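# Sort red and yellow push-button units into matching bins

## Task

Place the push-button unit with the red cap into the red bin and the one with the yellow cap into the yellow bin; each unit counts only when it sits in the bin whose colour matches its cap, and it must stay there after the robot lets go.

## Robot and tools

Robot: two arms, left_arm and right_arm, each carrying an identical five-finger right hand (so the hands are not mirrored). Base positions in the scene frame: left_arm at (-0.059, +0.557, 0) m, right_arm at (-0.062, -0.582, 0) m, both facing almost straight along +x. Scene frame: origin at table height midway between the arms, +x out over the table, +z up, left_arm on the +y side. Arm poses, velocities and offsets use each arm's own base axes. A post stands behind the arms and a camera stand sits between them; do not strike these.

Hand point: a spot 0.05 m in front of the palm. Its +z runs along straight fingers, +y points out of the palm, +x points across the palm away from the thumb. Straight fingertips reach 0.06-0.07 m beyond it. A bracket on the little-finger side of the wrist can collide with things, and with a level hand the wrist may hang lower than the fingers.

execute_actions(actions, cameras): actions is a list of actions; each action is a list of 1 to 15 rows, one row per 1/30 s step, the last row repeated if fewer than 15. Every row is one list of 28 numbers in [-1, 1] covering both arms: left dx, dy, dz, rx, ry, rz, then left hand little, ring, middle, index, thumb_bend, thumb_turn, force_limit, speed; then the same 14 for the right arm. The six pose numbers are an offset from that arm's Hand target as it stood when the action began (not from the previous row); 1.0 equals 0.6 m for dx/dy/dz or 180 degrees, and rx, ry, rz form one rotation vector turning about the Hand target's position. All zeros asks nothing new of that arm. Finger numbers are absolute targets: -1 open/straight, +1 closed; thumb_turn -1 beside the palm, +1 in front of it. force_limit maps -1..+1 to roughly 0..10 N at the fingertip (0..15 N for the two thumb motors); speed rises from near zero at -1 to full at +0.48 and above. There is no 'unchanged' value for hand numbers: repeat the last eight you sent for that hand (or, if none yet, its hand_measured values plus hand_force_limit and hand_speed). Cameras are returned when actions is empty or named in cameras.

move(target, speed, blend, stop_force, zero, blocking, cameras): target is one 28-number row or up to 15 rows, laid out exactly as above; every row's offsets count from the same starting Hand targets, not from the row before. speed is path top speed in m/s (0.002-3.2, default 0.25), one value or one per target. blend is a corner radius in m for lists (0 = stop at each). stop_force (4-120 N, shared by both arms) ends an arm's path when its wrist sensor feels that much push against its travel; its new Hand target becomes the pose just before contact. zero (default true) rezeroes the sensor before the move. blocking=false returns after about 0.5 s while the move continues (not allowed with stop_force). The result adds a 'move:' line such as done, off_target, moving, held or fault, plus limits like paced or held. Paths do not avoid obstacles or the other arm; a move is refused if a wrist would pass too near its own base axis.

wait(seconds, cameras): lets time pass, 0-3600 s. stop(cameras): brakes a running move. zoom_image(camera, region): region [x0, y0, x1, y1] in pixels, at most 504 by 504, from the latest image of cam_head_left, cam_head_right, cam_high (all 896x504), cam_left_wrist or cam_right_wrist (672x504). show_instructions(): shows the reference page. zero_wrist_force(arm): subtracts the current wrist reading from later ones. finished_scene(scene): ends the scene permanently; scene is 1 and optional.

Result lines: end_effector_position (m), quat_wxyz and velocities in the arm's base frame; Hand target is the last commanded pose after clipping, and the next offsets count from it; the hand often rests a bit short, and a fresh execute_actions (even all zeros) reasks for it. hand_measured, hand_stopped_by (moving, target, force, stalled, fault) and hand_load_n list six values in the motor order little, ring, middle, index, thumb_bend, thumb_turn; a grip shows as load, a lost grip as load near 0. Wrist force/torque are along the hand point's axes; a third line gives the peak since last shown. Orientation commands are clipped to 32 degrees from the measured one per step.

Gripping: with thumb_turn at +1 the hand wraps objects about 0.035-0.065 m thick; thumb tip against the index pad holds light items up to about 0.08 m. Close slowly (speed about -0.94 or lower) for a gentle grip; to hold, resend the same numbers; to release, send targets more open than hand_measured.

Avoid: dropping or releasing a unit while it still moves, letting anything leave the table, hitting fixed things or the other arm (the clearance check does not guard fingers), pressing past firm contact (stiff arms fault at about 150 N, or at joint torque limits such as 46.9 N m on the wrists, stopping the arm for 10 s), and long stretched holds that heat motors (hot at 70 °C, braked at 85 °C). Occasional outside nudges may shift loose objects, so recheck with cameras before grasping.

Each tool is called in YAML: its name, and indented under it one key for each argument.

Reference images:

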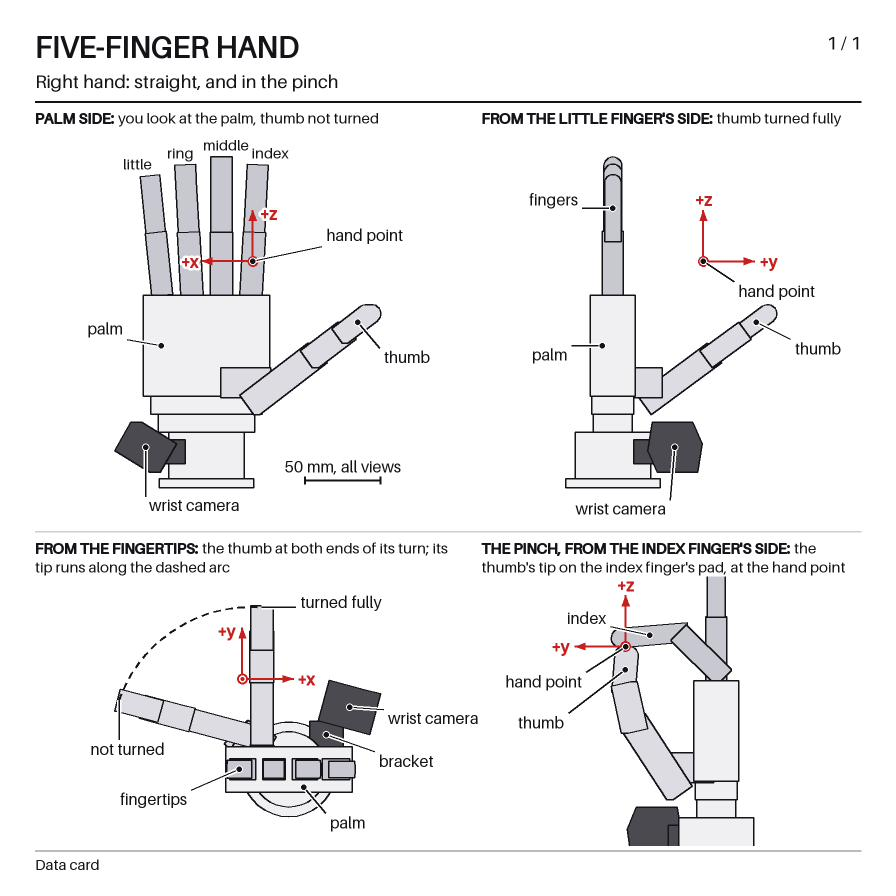

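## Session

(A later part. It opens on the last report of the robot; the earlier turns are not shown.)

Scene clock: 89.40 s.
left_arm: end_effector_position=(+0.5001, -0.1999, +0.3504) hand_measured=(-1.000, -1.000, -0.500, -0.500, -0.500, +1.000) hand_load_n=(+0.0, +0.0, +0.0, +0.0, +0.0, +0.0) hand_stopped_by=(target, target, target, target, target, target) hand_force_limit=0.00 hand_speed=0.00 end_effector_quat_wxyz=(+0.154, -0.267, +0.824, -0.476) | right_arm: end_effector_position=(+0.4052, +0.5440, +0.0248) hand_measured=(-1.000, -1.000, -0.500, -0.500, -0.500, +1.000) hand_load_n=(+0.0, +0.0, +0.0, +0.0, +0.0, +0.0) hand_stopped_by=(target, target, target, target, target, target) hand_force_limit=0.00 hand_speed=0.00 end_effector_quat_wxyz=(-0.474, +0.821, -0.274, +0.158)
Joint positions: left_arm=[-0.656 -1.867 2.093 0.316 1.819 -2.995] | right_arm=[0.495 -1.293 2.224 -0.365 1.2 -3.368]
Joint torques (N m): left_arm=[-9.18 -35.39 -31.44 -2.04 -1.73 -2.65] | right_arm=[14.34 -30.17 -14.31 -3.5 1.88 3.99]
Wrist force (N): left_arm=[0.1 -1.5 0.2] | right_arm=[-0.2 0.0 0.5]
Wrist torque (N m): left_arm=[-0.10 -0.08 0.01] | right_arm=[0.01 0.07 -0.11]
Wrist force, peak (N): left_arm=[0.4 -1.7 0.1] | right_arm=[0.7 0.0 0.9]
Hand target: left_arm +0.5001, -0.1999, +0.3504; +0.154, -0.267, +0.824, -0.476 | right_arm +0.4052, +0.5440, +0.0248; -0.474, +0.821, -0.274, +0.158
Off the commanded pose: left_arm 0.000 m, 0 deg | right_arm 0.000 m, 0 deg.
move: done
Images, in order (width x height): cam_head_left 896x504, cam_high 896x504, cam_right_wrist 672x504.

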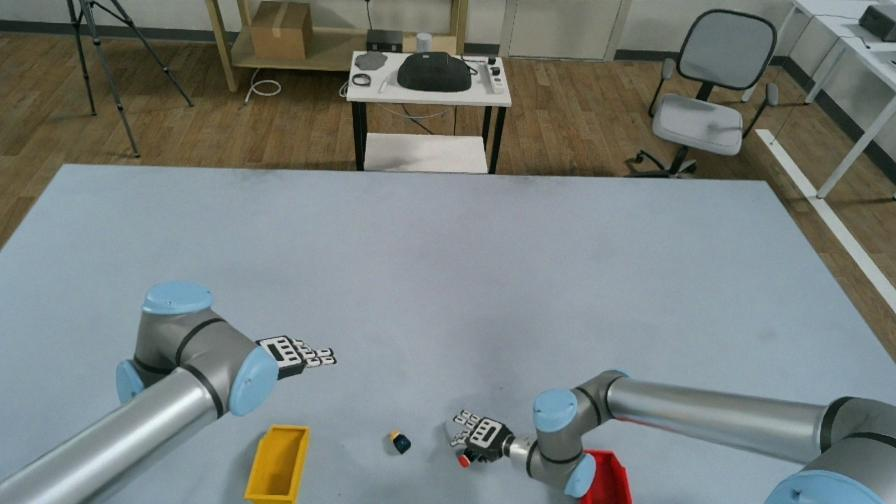

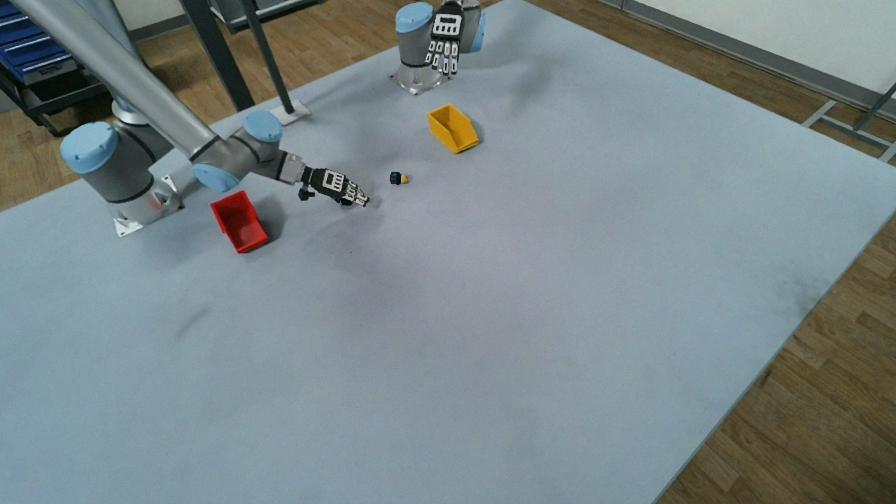

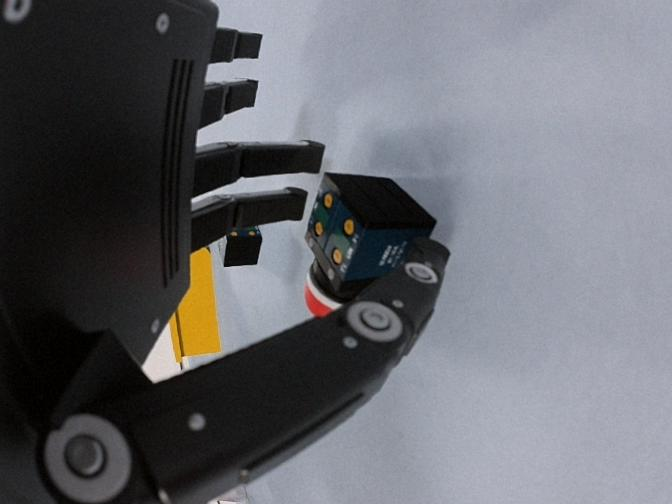

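move:
  target: [0,0,0,0,0,0,-1,-1,-0.5,-0.5,-0.5,1,0,0,-0.012,0.009,-0.003,0,0,0,-1,-1,-0.5,-0.5,-0.5,1,0,0]
  speed: 0.03

move:
  target: [0,0,0,0,0,0,-1,-1,-0.5,-0.5,-0.5,1,0,0,0,0,0,0,0,0,-1,-1,0,0,-0.05,1,-0.5,-0.92]
  cameras: ["cam_head_left","cam_right_wrist","cam_high"]

zoom_image:
  camera: "cam_head_left"
  region: [430, 400, 510, 480]

Scene clock: 93.27 s.
left_arm: end_effector_position=(+0.5001, -0.1999, +0.3504) hand_measured=(-1.000, -1.000, -0.500, -0.500, -0.500, +1.000) hand_load_n=(+0.0, -0.5, +0.0, +0.0, +0.0, +0.0) hand_stopped_by=(target, target, target, target, target, target) hand_force_limit=0.00 hand_speed=0.00 end_effector_quat_wxyz=(+0.154, -0.267, +0.824, -0.476) | right_arm: end_effector_position=(+0.3981, +0.5493, +0.0230) hand_measured=(-1.000, -1.000, -0.500, -0.500, -0.500, +1.000) hand_load_n=(+0.0, +0.0, +0.0, +0.0, +0.0, +0.0) hand_stopped_by=(target, target, target, target, target, target) hand_force_limit=0.00 hand_speed=0.00 end_effector_quat_wxyz=(-0.474, +0.821, -0.274, +0.158)
Joint positions: left_arm=[-0.656 -1.867 2.093 0.316 1.819 -2.995] | right_arm=[0.513 -1.292 2.226 -0.372 1.215 -3.358]
Joint torques (N m): left_arm=[-12.41 -35.69 -31.48 -2.15 -1.78 -2.46] | right_arm=[11.6 -30.25 -13.09 -3.64 2.49 4]
Wrist force (N): left_arm=[0.1 -1.2 0.2] | right_arm=[-0.2 0.2 0.5]
Wrist torque (N m): left_arm=[-0.07 -0.08 0.01] | right_arm=[0.03 0.07 -0.10]
Wrist force, peak (N): left_arm=[0.9 -1.3 0.0] | right_arm=[0.1 0.2 0.9]
Hand target: left_arm +0.5001, -0.1999, +0.3504; +0.154, -0.267, +0.824, -0.476 | right_arm +0.3980, +0.5494, +0.0230; -0.474, +0.821, -0.274, +0.158
Off the commanded pose: left_arm 0.000 m, 0 deg | right_arm 0.000 m, 0 deg.
move: done

Scene clock: 95.33 s.
left_arm: end_effector_position=(+0.5001, -0.1999, +0.3504) hand_measured=(-1.000, -1.000, -0.500, -0.500, -0.500, +1.000) hand_load_n=(+0.0, +0.0, +0.0, +0.0, +0.0, +0.0) hand_stopped_by=(target, target, target, target, target, target) hand_force_limit=0.00 hand_speed=0.00 end_effector_quat_wxyz=(+0.154, -0.267, +0.824, -0.476) | right_arm: end_effector_position=(+0.3980, +0.5494, +0.0230) hand_measured=(-1.000, -1.000, -0.112, -0.098, -0.296, +1.000) hand_load_n=(+0.0, +0.0, +2.5, +4.0, +5.0, -1.0) hand_stopped_by=(target, target, force, force, force, target) hand_force_limit=-0.50 hand_speed=-0.92 end_effector_quat_wxyz=(-0.474, +0.821, -0.274, +0.158)
Joint positions: left_arm=[-0.656 -1.867 2.093 0.316 1.819 -2.995] | right_arm=[0.513 -1.292 2.226 -0.372 1.215 -3.358]
Joint torques (N m): left_arm=[-10.93 -38.1 -31.94 -2 -1.52 -2.59] | right_arm=[11.04 -31.58 -13.48 -3.39 1.83 3.84]
Wrist force (N): left_arm=[0.4 -1.2 -0.1] | right_arm=[0.2 0.6 0.9]
Wrist torque (N m): left_arm=[-0.04 -0.11 0.03] | right_arm=[0.00 0.00 -0.07]
Wrist force, peak (N): left_arm=[0.6 -1.5 -0.4] | right_arm=[0.2 0.6 0.9]
Hand target: left_arm +0.5001, -0.1999, +0.3504; +0.154, -0.267, +0.824, -0.476 | right_arm +0.3980, +0.5494, +0.0230; -0.474, +0.821, -0.274, +0.158
Off the commanded pose: left_arm 0.000 m, 0 deg | right_arm 0.000 m, 0 deg.
move: done
Images, in order (width x height): cam_head_left 896x504, cam_high 896x504, cam_right_wrist 672x504.

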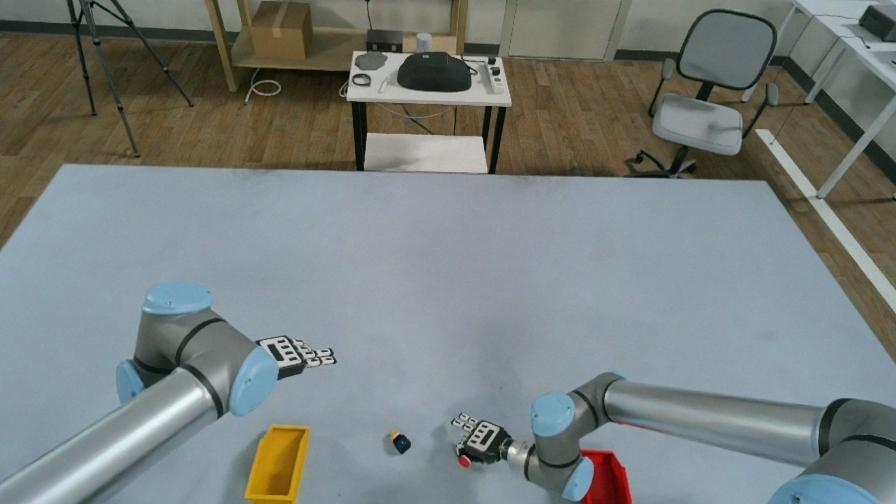

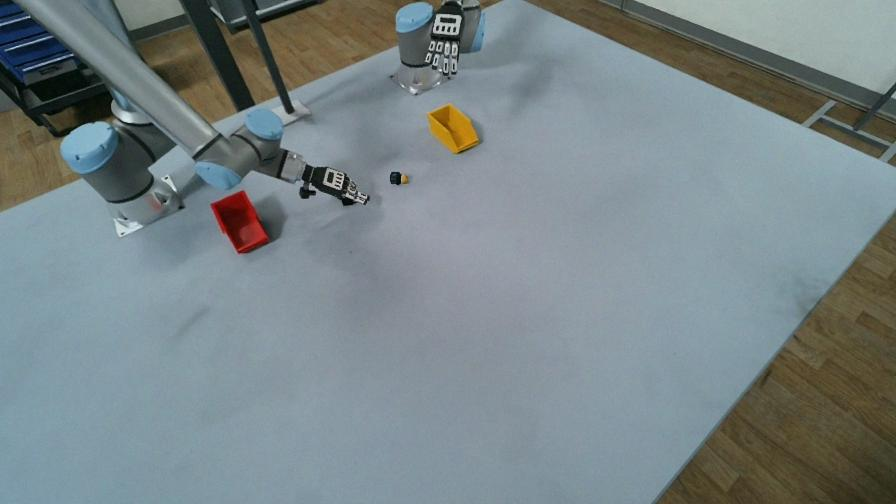

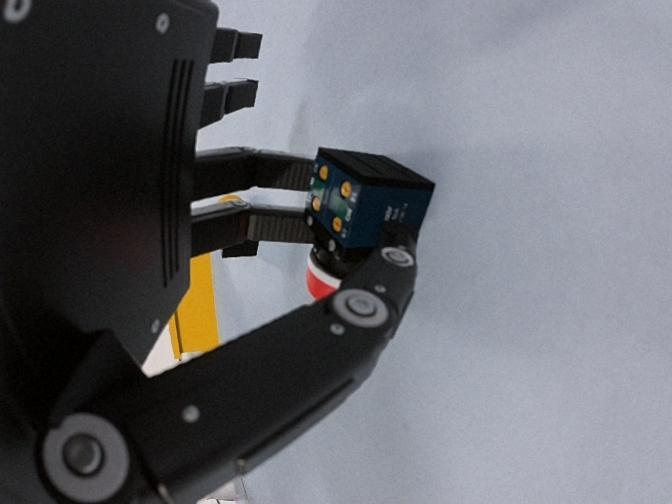

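Scaled by 6.300 from the camera's image (finer frame: 1280x720).

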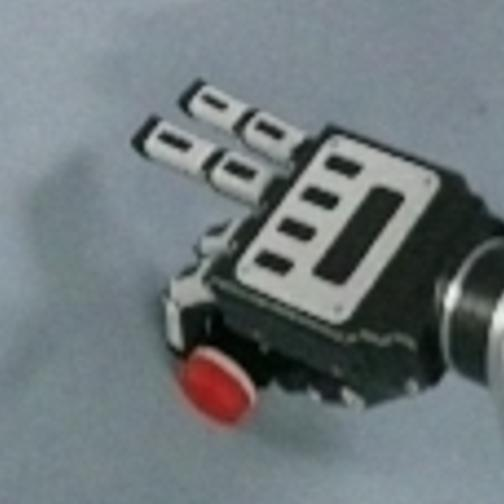

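zoom_image:
  camera: "cam_high"
  region: [190, 170, 300, 270]

zoom_image:
  camera: "cam_high"
  region: [400, 80, 510, 180]

zoom_image:
  camera: "cam_head_left"
  region: [220, 400, 340, 504]

Scaled by 4.582 from the camera's image (finer frame: 1280x720).

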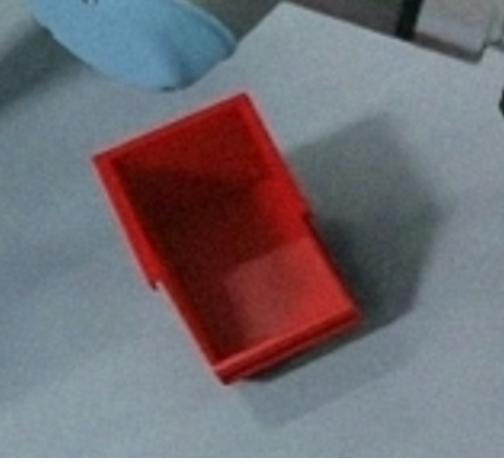

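Scaled by 4.582 from the camera's image (finer frame: 1280x720).

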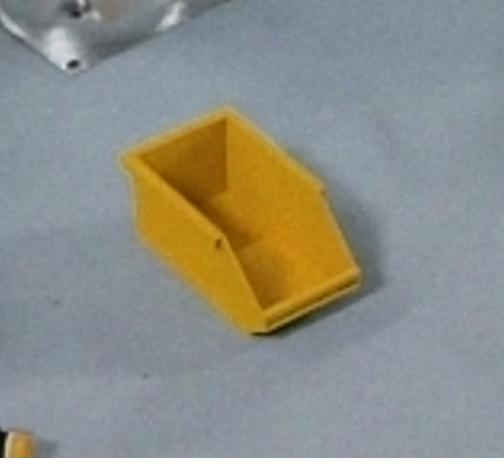

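Scaled by 4.200 from the camera's image (finer frame: 1280x720).

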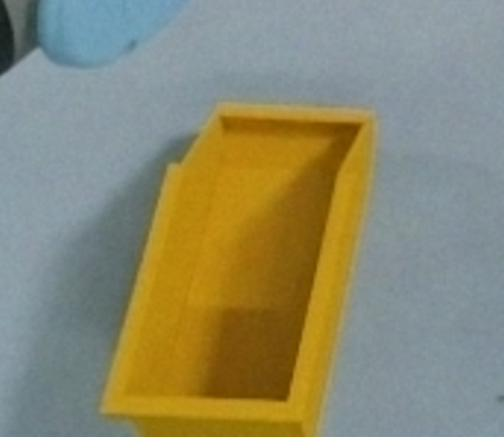

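move:
  target: [0,0,0,0,0,0,-1,-1,-0.5,-0.5,-0.5,1,0,0,0,0,0.15,0,0,0,-1,-1,0,0,-0.05,1,-0.5,-0.92]
  speed: 0.06
  cameras: ["cam_head_left","cam_right_wrist"]

Scene clock: 114.73 s.
left_arm: end_effector_position=(+0.5001, -0.1999, +0.3504) hand_measured=(-1.000, -1.000, -0.500, -0.500, -0.500, +1.000) hand_load_n=(+0.0, +0.0, +0.0, +0.0, +0.0, +0.0) hand_stopped_by=(target, target, target, target, target, target) hand_force_limit=0.00 hand_speed=0.00 end_effector_quat_wxyz=(+0.154, -0.267, +0.824, -0.476) | right_arm: end_effector_position=(+0.3980, +0.5494, +0.1128) hand_measured=(-1.000, -1.000, -0.112, -0.098, -0.296, +1.000) hand_load_n=(+0.0, +0.0, +2.5, +3.5, +5.0, -0.5) hand_stopped_by=(target, target, force, force, force, target) hand_force_limit=-0.50 hand_speed=-0.92 end_effector_quat_wxyz=(-0.474, +0.821, -0.274, +0.158)
Joint positions: left_arm=[-0.656 -1.867 2.093 0.316 1.819 -2.995] | right_arm=[0.513 -1.427 2.171 -0.182 1.215 -3.358]
Joint torques (N m): left_arm=[-10.33 -36.33 -32.15 -1.86 -1.52 -2.34] | right_arm=[-1.99 -52.73 -39.86 4.47 -0.49 -2]
Wrist force (N): left_arm=[0.4 -1.4 -0.3] | right_arm=[0.2 0.8 1.0]
Wrist torque (N m): left_arm=[-0.07 -0.11 0.02] | right_arm=[0.02 -0.02 -0.06]
Wrist force, peak (N): left_arm=[0.3 -1.8 0.1] | right_arm=[0.4 0.9 1.1]
Hand target: left_arm +0.5001, -0.1999, +0.3504; +0.154, -0.267, +0.824, -0.476 | right_arm +0.3980, +0.5494, +0.1130; -0.474, +0.821, -0.274, +0.158
Off the commanded pose: left_arm 0.000 m, 0 deg | right_arm 0.000 m, 0 deg.
move: done

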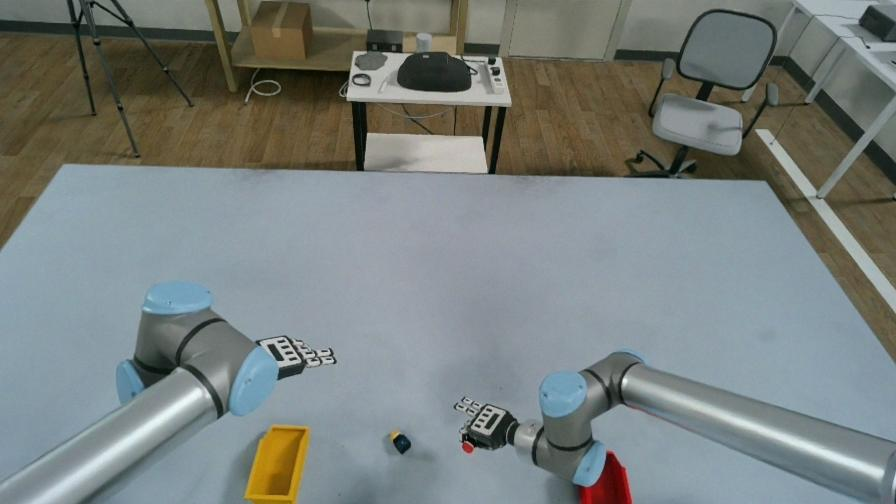

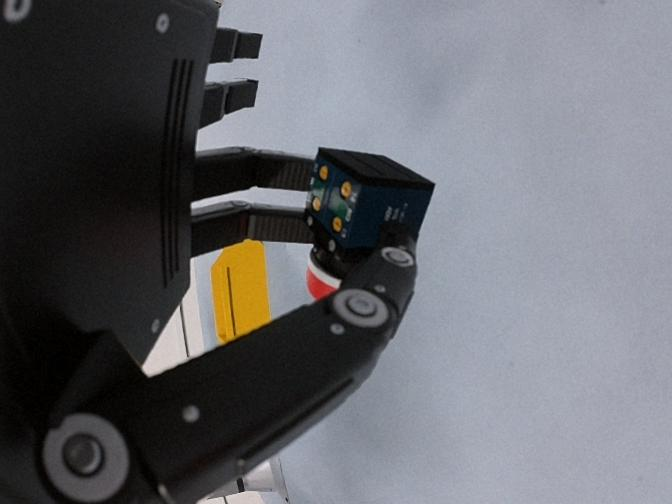

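move:
  target: [0,0,0,0,0,0,-1,-1,-0.5,-0.5,-0.5,1,0,0,0.17,-0.715,0.178,-0.081,0.0256,0.2154,-1,-1,0,0,-0.05,1,-0.5,-0.92]
  speed: 0.15
  cameras: ["all"]

zoom_image:
  camera: "cam_right_wrist"
  region: [168, 0, 672, 504]

zoom_image:
  camera: "cam_head_left"
  region: [540, 420, 660, 504]

Scene clock: 129.07 s.
left_arm: end_effector_position=(+0.5001, -0.1999, +0.3504) hand_measured=(-1.000, -1.000, -0.500, -0.500, -0.500, +1.000) hand_load_n=(+0.5, -0.5, +0.0, +0.0, +0.0, +0.0) hand_stopped_by=(target, target, target, target, target, target) hand_force_limit=0.00 hand_speed=0.00 end_effector_quat_wxyz=(+0.154, -0.267, +0.824, -0.476) | right_arm: end_effector_position=(+0.5000, +0.1205, +0.2198) hand_measured=(-1.000, -1.000, -0.112, -0.098, -0.296, +1.000) hand_load_n=(+0.0, +0.0, +2.5, +4.0, +5.0, -1.0) hand_stopped_by=(target, target, force, force, force, target) hand_force_limit=-0.50 hand_speed=-0.92 end_effector_quat_wxyz=(-0.383, +0.924, +0.017, -0.007)
Joint positions: left_arm=[-0.656 -1.867 2.093 0.316 1.819 -2.995] | right_arm=[-0.377 -1.28 1.964 1.269 0.866 -5.267]
Joint torques (N m): left_arm=[-11.66 -34.39 -31.62 -1.75 -1.48 -2.48] | right_arm=[-7.32 -35.46 -37.4 8.66 1.07 -3.12]
Wrist force (N): left_arm=[0.6 -1.1 -0.1] | right_arm=[0.4 0.1 0.8]
Wrist torque (N m): left_arm=[-0.04 -0.15 0.05] | right_arm=[0.01 0.01 0.19]
Wrist force, peak (N): left_arm=[0.6 -1.6 0.2] | right_arm=[-1.0 0.9 1.5]
Hand target: left_arm +0.5001, -0.1999, +0.3504; +0.154, -0.267, +0.824, -0.476 | right_arm +0.5000, +0.1204, +0.2198; -0.383, +0.924, +0.017, -0.007
Off the commanded pose: left_arm 0.000 m, 0 deg | right_arm 0.000 m, 0 deg.
move: done

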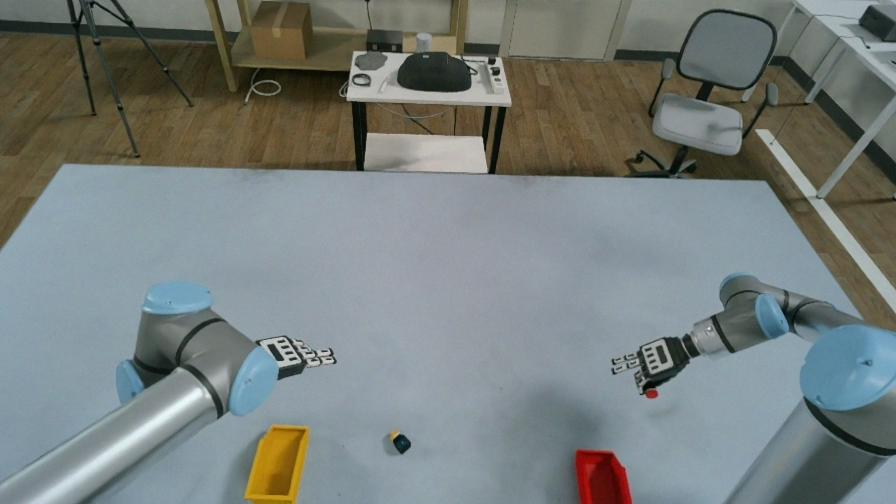

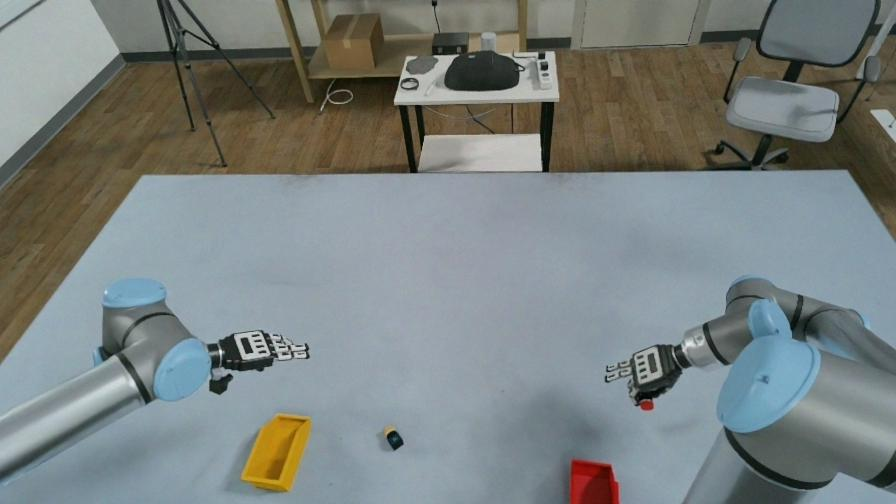

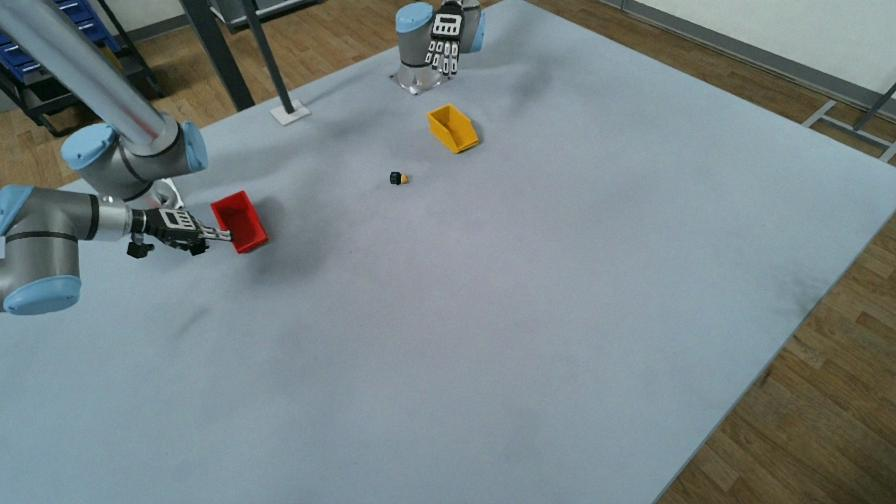

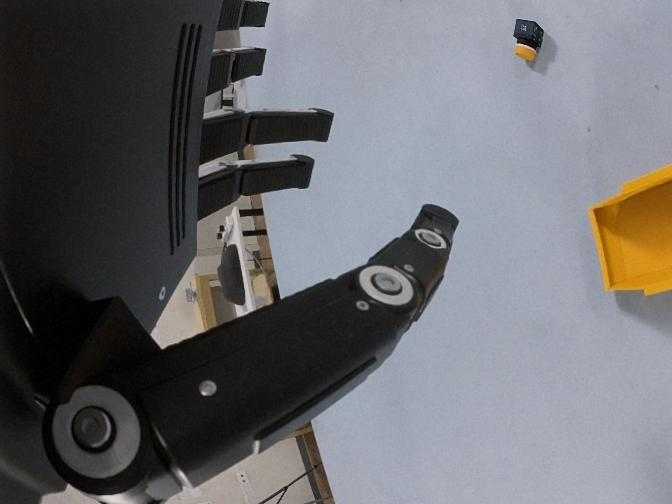

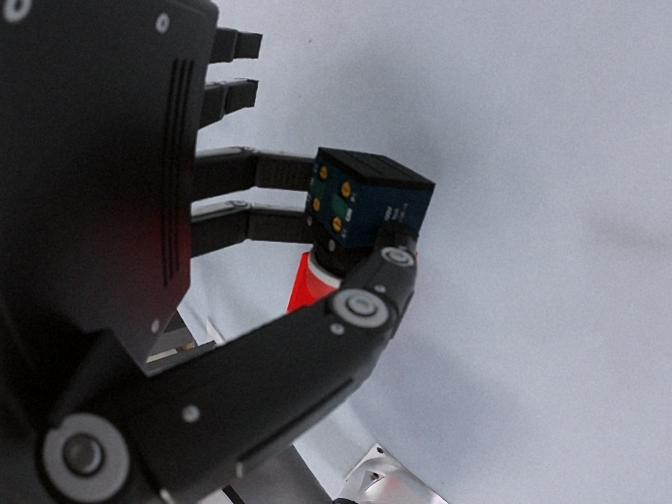

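Scaled by 1.000.

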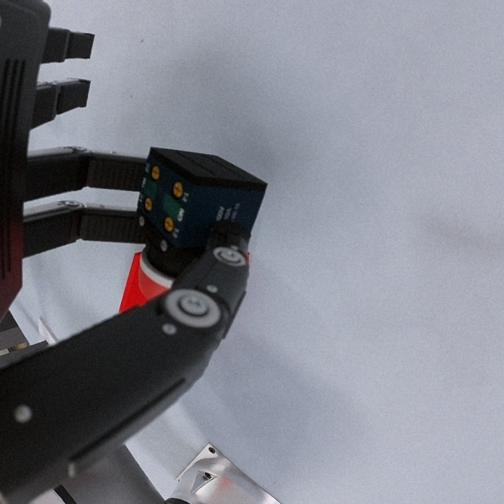

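Scaled by 4.200 from the camera's image (finer frame: 1280x720).

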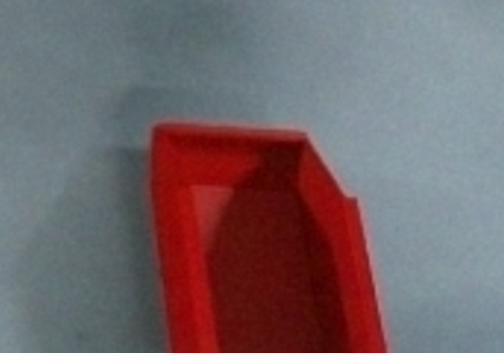

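move:
  target: [0,0,0,0,0,0,-1,-1,-0.5,-0.5,-0.5,1,0,0,-0.167,0.133,0.05,0,0,0,-1,-1,0,0,-0.05,1,-0.5,-0.92]
  speed: 0.15
  cameras: ["all"]

zoom_image:
  camera: "cam_right_wrist"
  region: [280, 80, 640, 400]

Scene clock: 153.33 s.
left_arm: end_effector_position=(+0.5001, -0.1999, +0.3504) hand_measured=(-1.000, -1.000, -0.500, -0.500, -0.500, +1.000) hand_load_n=(+0.0, +0.0, +0.0, +0.0, +0.0, +0.0) hand_stopped_by=(target, target, target, target, target, target) hand_force_limit=0.00 hand_speed=0.00 end_effector_quat_wxyz=(+0.154, -0.267, +0.824, -0.476) | right_arm: end_effector_position=(+0.4000, +0.2000, +0.2497) hand_measured=(-1.000, -1.000, -0.112, -0.098, -0.296, +1.000) hand_load_n=(+0.0, +0.0, +2.5, +4.0, +5.0, -1.0) hand_stopped_by=(target, target, force, force, force, target) hand_force_limit=-0.50 hand_speed=-0.92 end_effector_quat_wxyz=(-0.383, +0.924, +0.017, -0.007)
Joint positions: left_arm=[-0.656 -1.867 2.093 0.316 1.819 -2.995] | right_arm=[-0.282 -1.469 2.117 1.227 0.834 -5.149]
Joint torques (N m): left_arm=[-11.44 -36.66 -31.98 -1.97 -1.52 -2.58] | right_arm=[12.16 -49.71 -19.23 0.47 -4.56 3.78]
Wrist force (N): left_arm=[0.7 -1.3 0.0] | right_arm=[0.2 0.4 1.1]
Wrist torque (N m): left_arm=[-0.07 -0.15 0.03] | right_arm=[0.04 0.04 0.00]
Wrist force, peak (N): left_arm=[0.6 -1.7 0.0] | right_arm=[-0.5 0.0 1.4]
Hand target: left_arm +0.5001, -0.1999, +0.3504; +0.154, -0.267, +0.824, -0.476 | right_arm +0.3998, +0.2002, +0.2498; -0.383, +0.924, +0.017, -0.007
Off the commanded pose: left_arm 0.000 m, 0 deg | right_arm 0.000 m, 0 deg.
move: done

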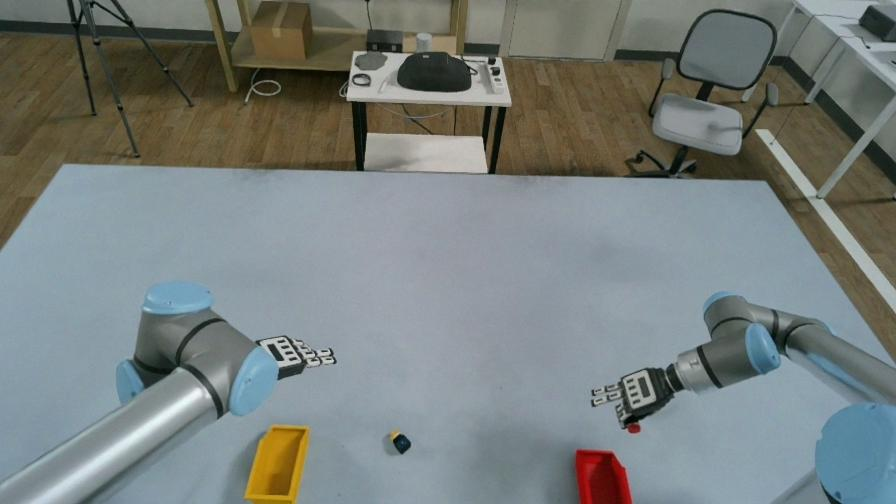

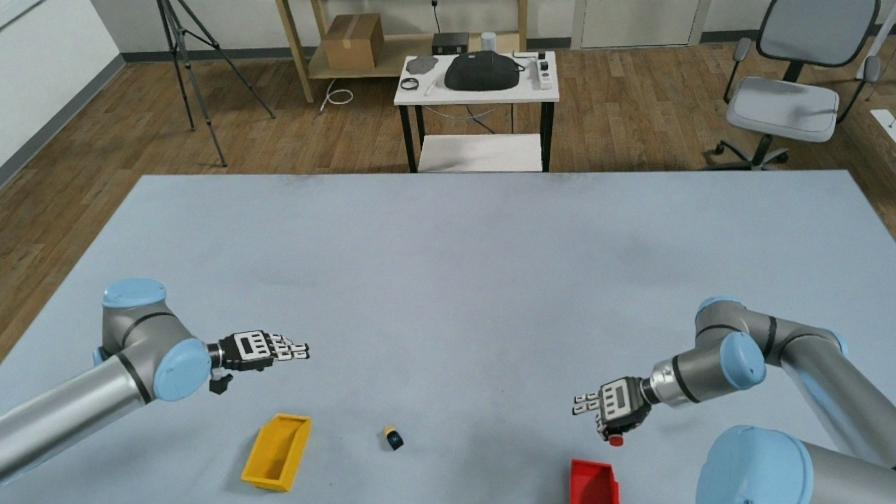

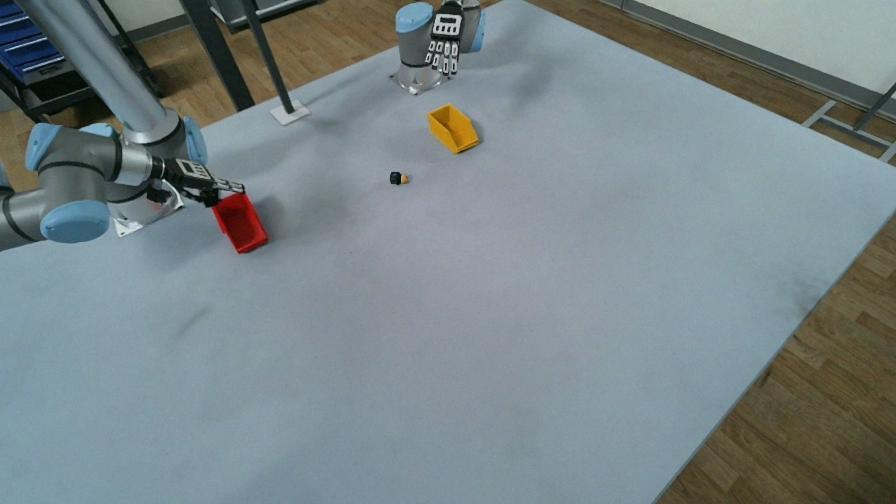

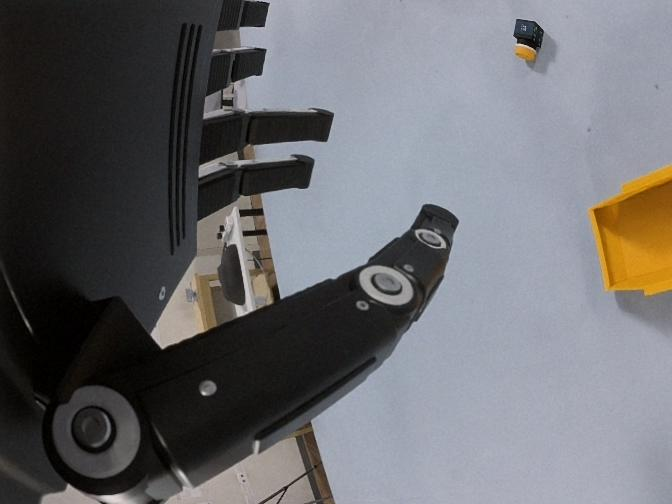

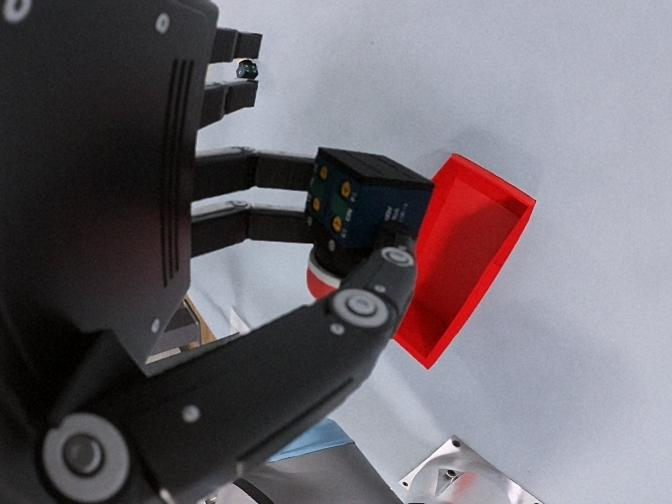

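Scaled by 1.400 from the camera's image (finer frame: 960x720).

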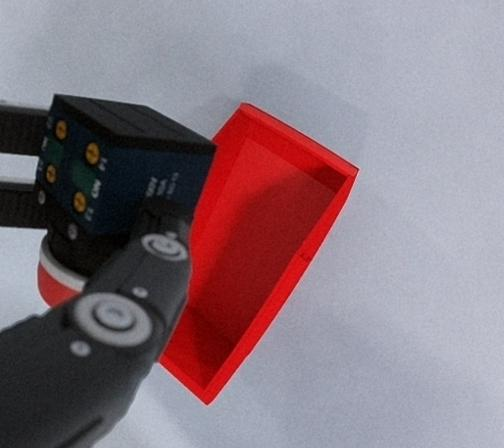

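move:
  target: [0,0,0,0,0,0,-1,-1,-0.5,-0.5,-0.5,1,0,0,0.067,0.067,0.05,0.0226,-0.021,-0.4996,-1,-1,0,0,-0.05,1,-0.5,-0.92]
  speed: 0.15
  cameras: ["all"]

zoom_image:
  camera: "cam_head_left"
  region: [540, 400, 680, 504]

Scene clock: 174.50 s.
left_arm: end_effector_position=(+0.5001, -0.1999, +0.3504) hand_measured=(-1.000, -1.000, -0.500, -0.500, -0.500, +1.000) hand_load_n=(+0.0, -0.5, +0.0, +0.0, +0.0, +0.0) hand_stopped_by=(target, target, target, target, target, target) hand_force_limit=0.00 hand_speed=0.00 end_effector_quat_wxyz=(+0.154, -0.267, +0.824, -0.476) | right_arm: end_effector_position=(+0.4400, +0.2404, +0.2798) hand_measured=(-1.000, -1.000, -0.112, -0.098, -0.296, +1.000) hand_load_n=(+0.0, +0.0, +2.5, +4.0, +5.0, -1.0) hand_stopped_by=(target, target, force, force, force, target) hand_force_limit=-0.50 hand_speed=-0.92 end_effector_quat_wxyz=(-0.305, +0.652, -0.629, +0.293)
Joint positions: left_arm=[-0.656 -1.867 2.093 0.316 1.819 -2.995] | right_arm=[0.102 -1.854 2.174 0.379 1.62 -3.099]
Joint torques (N m): left_arm=[-10.78 -36.7 -32.36 -1.6 -1.61 -2.22] | right_arm=[12.38 1.22 -47.26 0.25 2.69 3.51]
Wrist force (N): left_arm=[0.4 -1.1 -0.2] | right_arm=[0.2 0.9 0.6]
Wrist torque (N m): left_arm=[-0.03 -0.11 0.03] | right_arm=[0.13 0.03 -0.03]
Wrist force, peak (N): left_arm=[0.6 -1.5 -0.1] | right_arm=[0.3 0.7 1.5]
Hand target: left_arm +0.5001, -0.1999, +0.3504; +0.154, -0.267, +0.824, -0.476 | right_arm +0.4400, +0.2404, +0.2798; -0.305, +0.652, -0.629, +0.293
Off the commanded pose: left_arm 0.000 m, 0 deg | right_arm 0.000 m, 0 deg.
move: done

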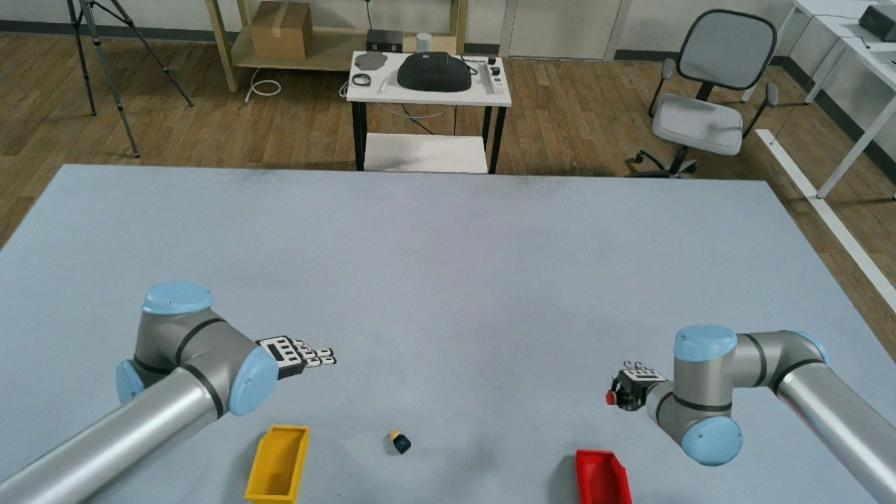

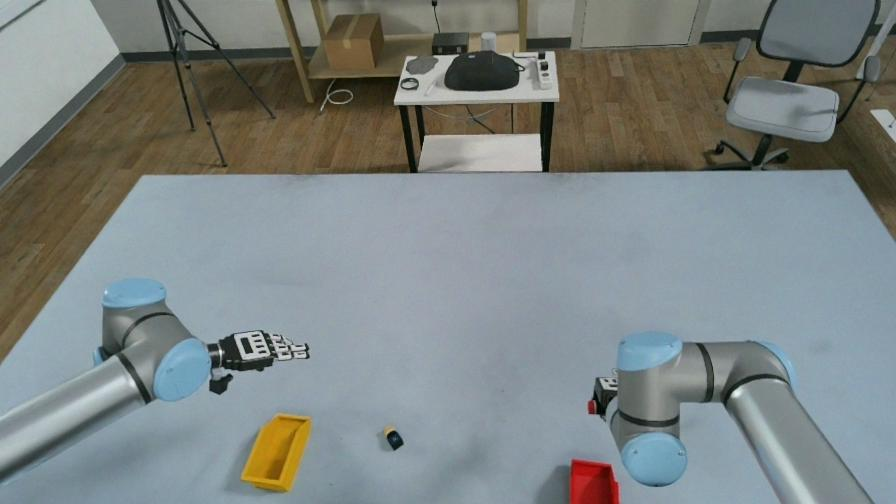

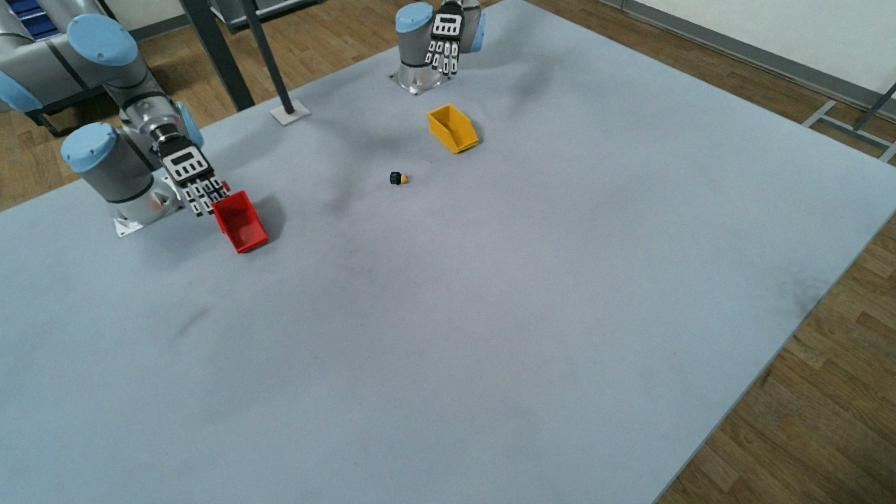

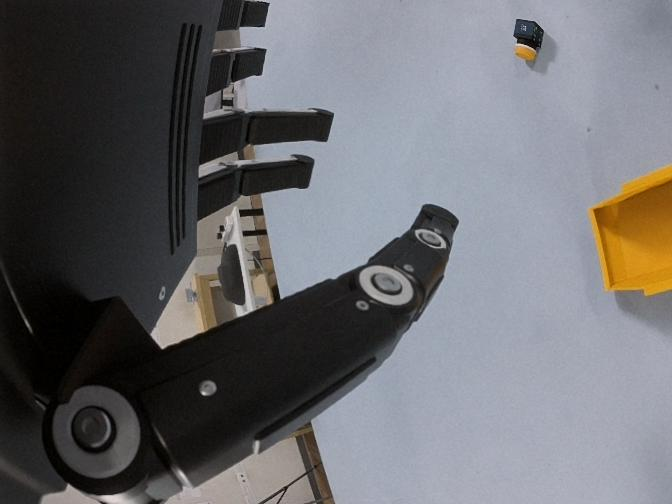

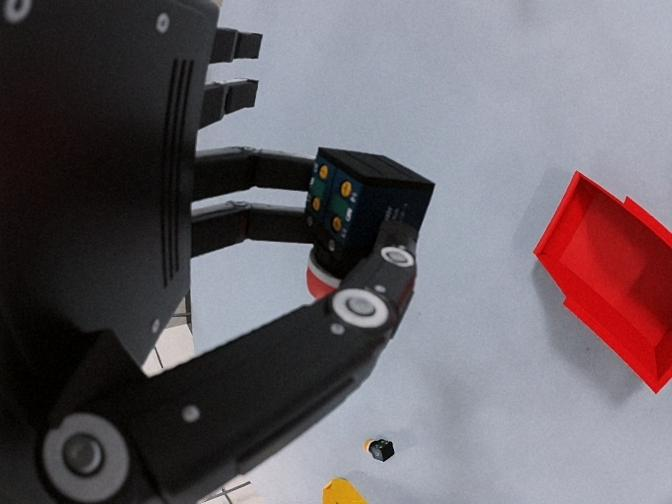

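Scaled by 3.600 from the camera's image (finer frame: 1280x720).

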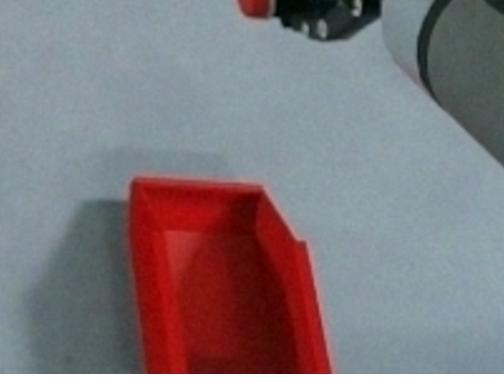

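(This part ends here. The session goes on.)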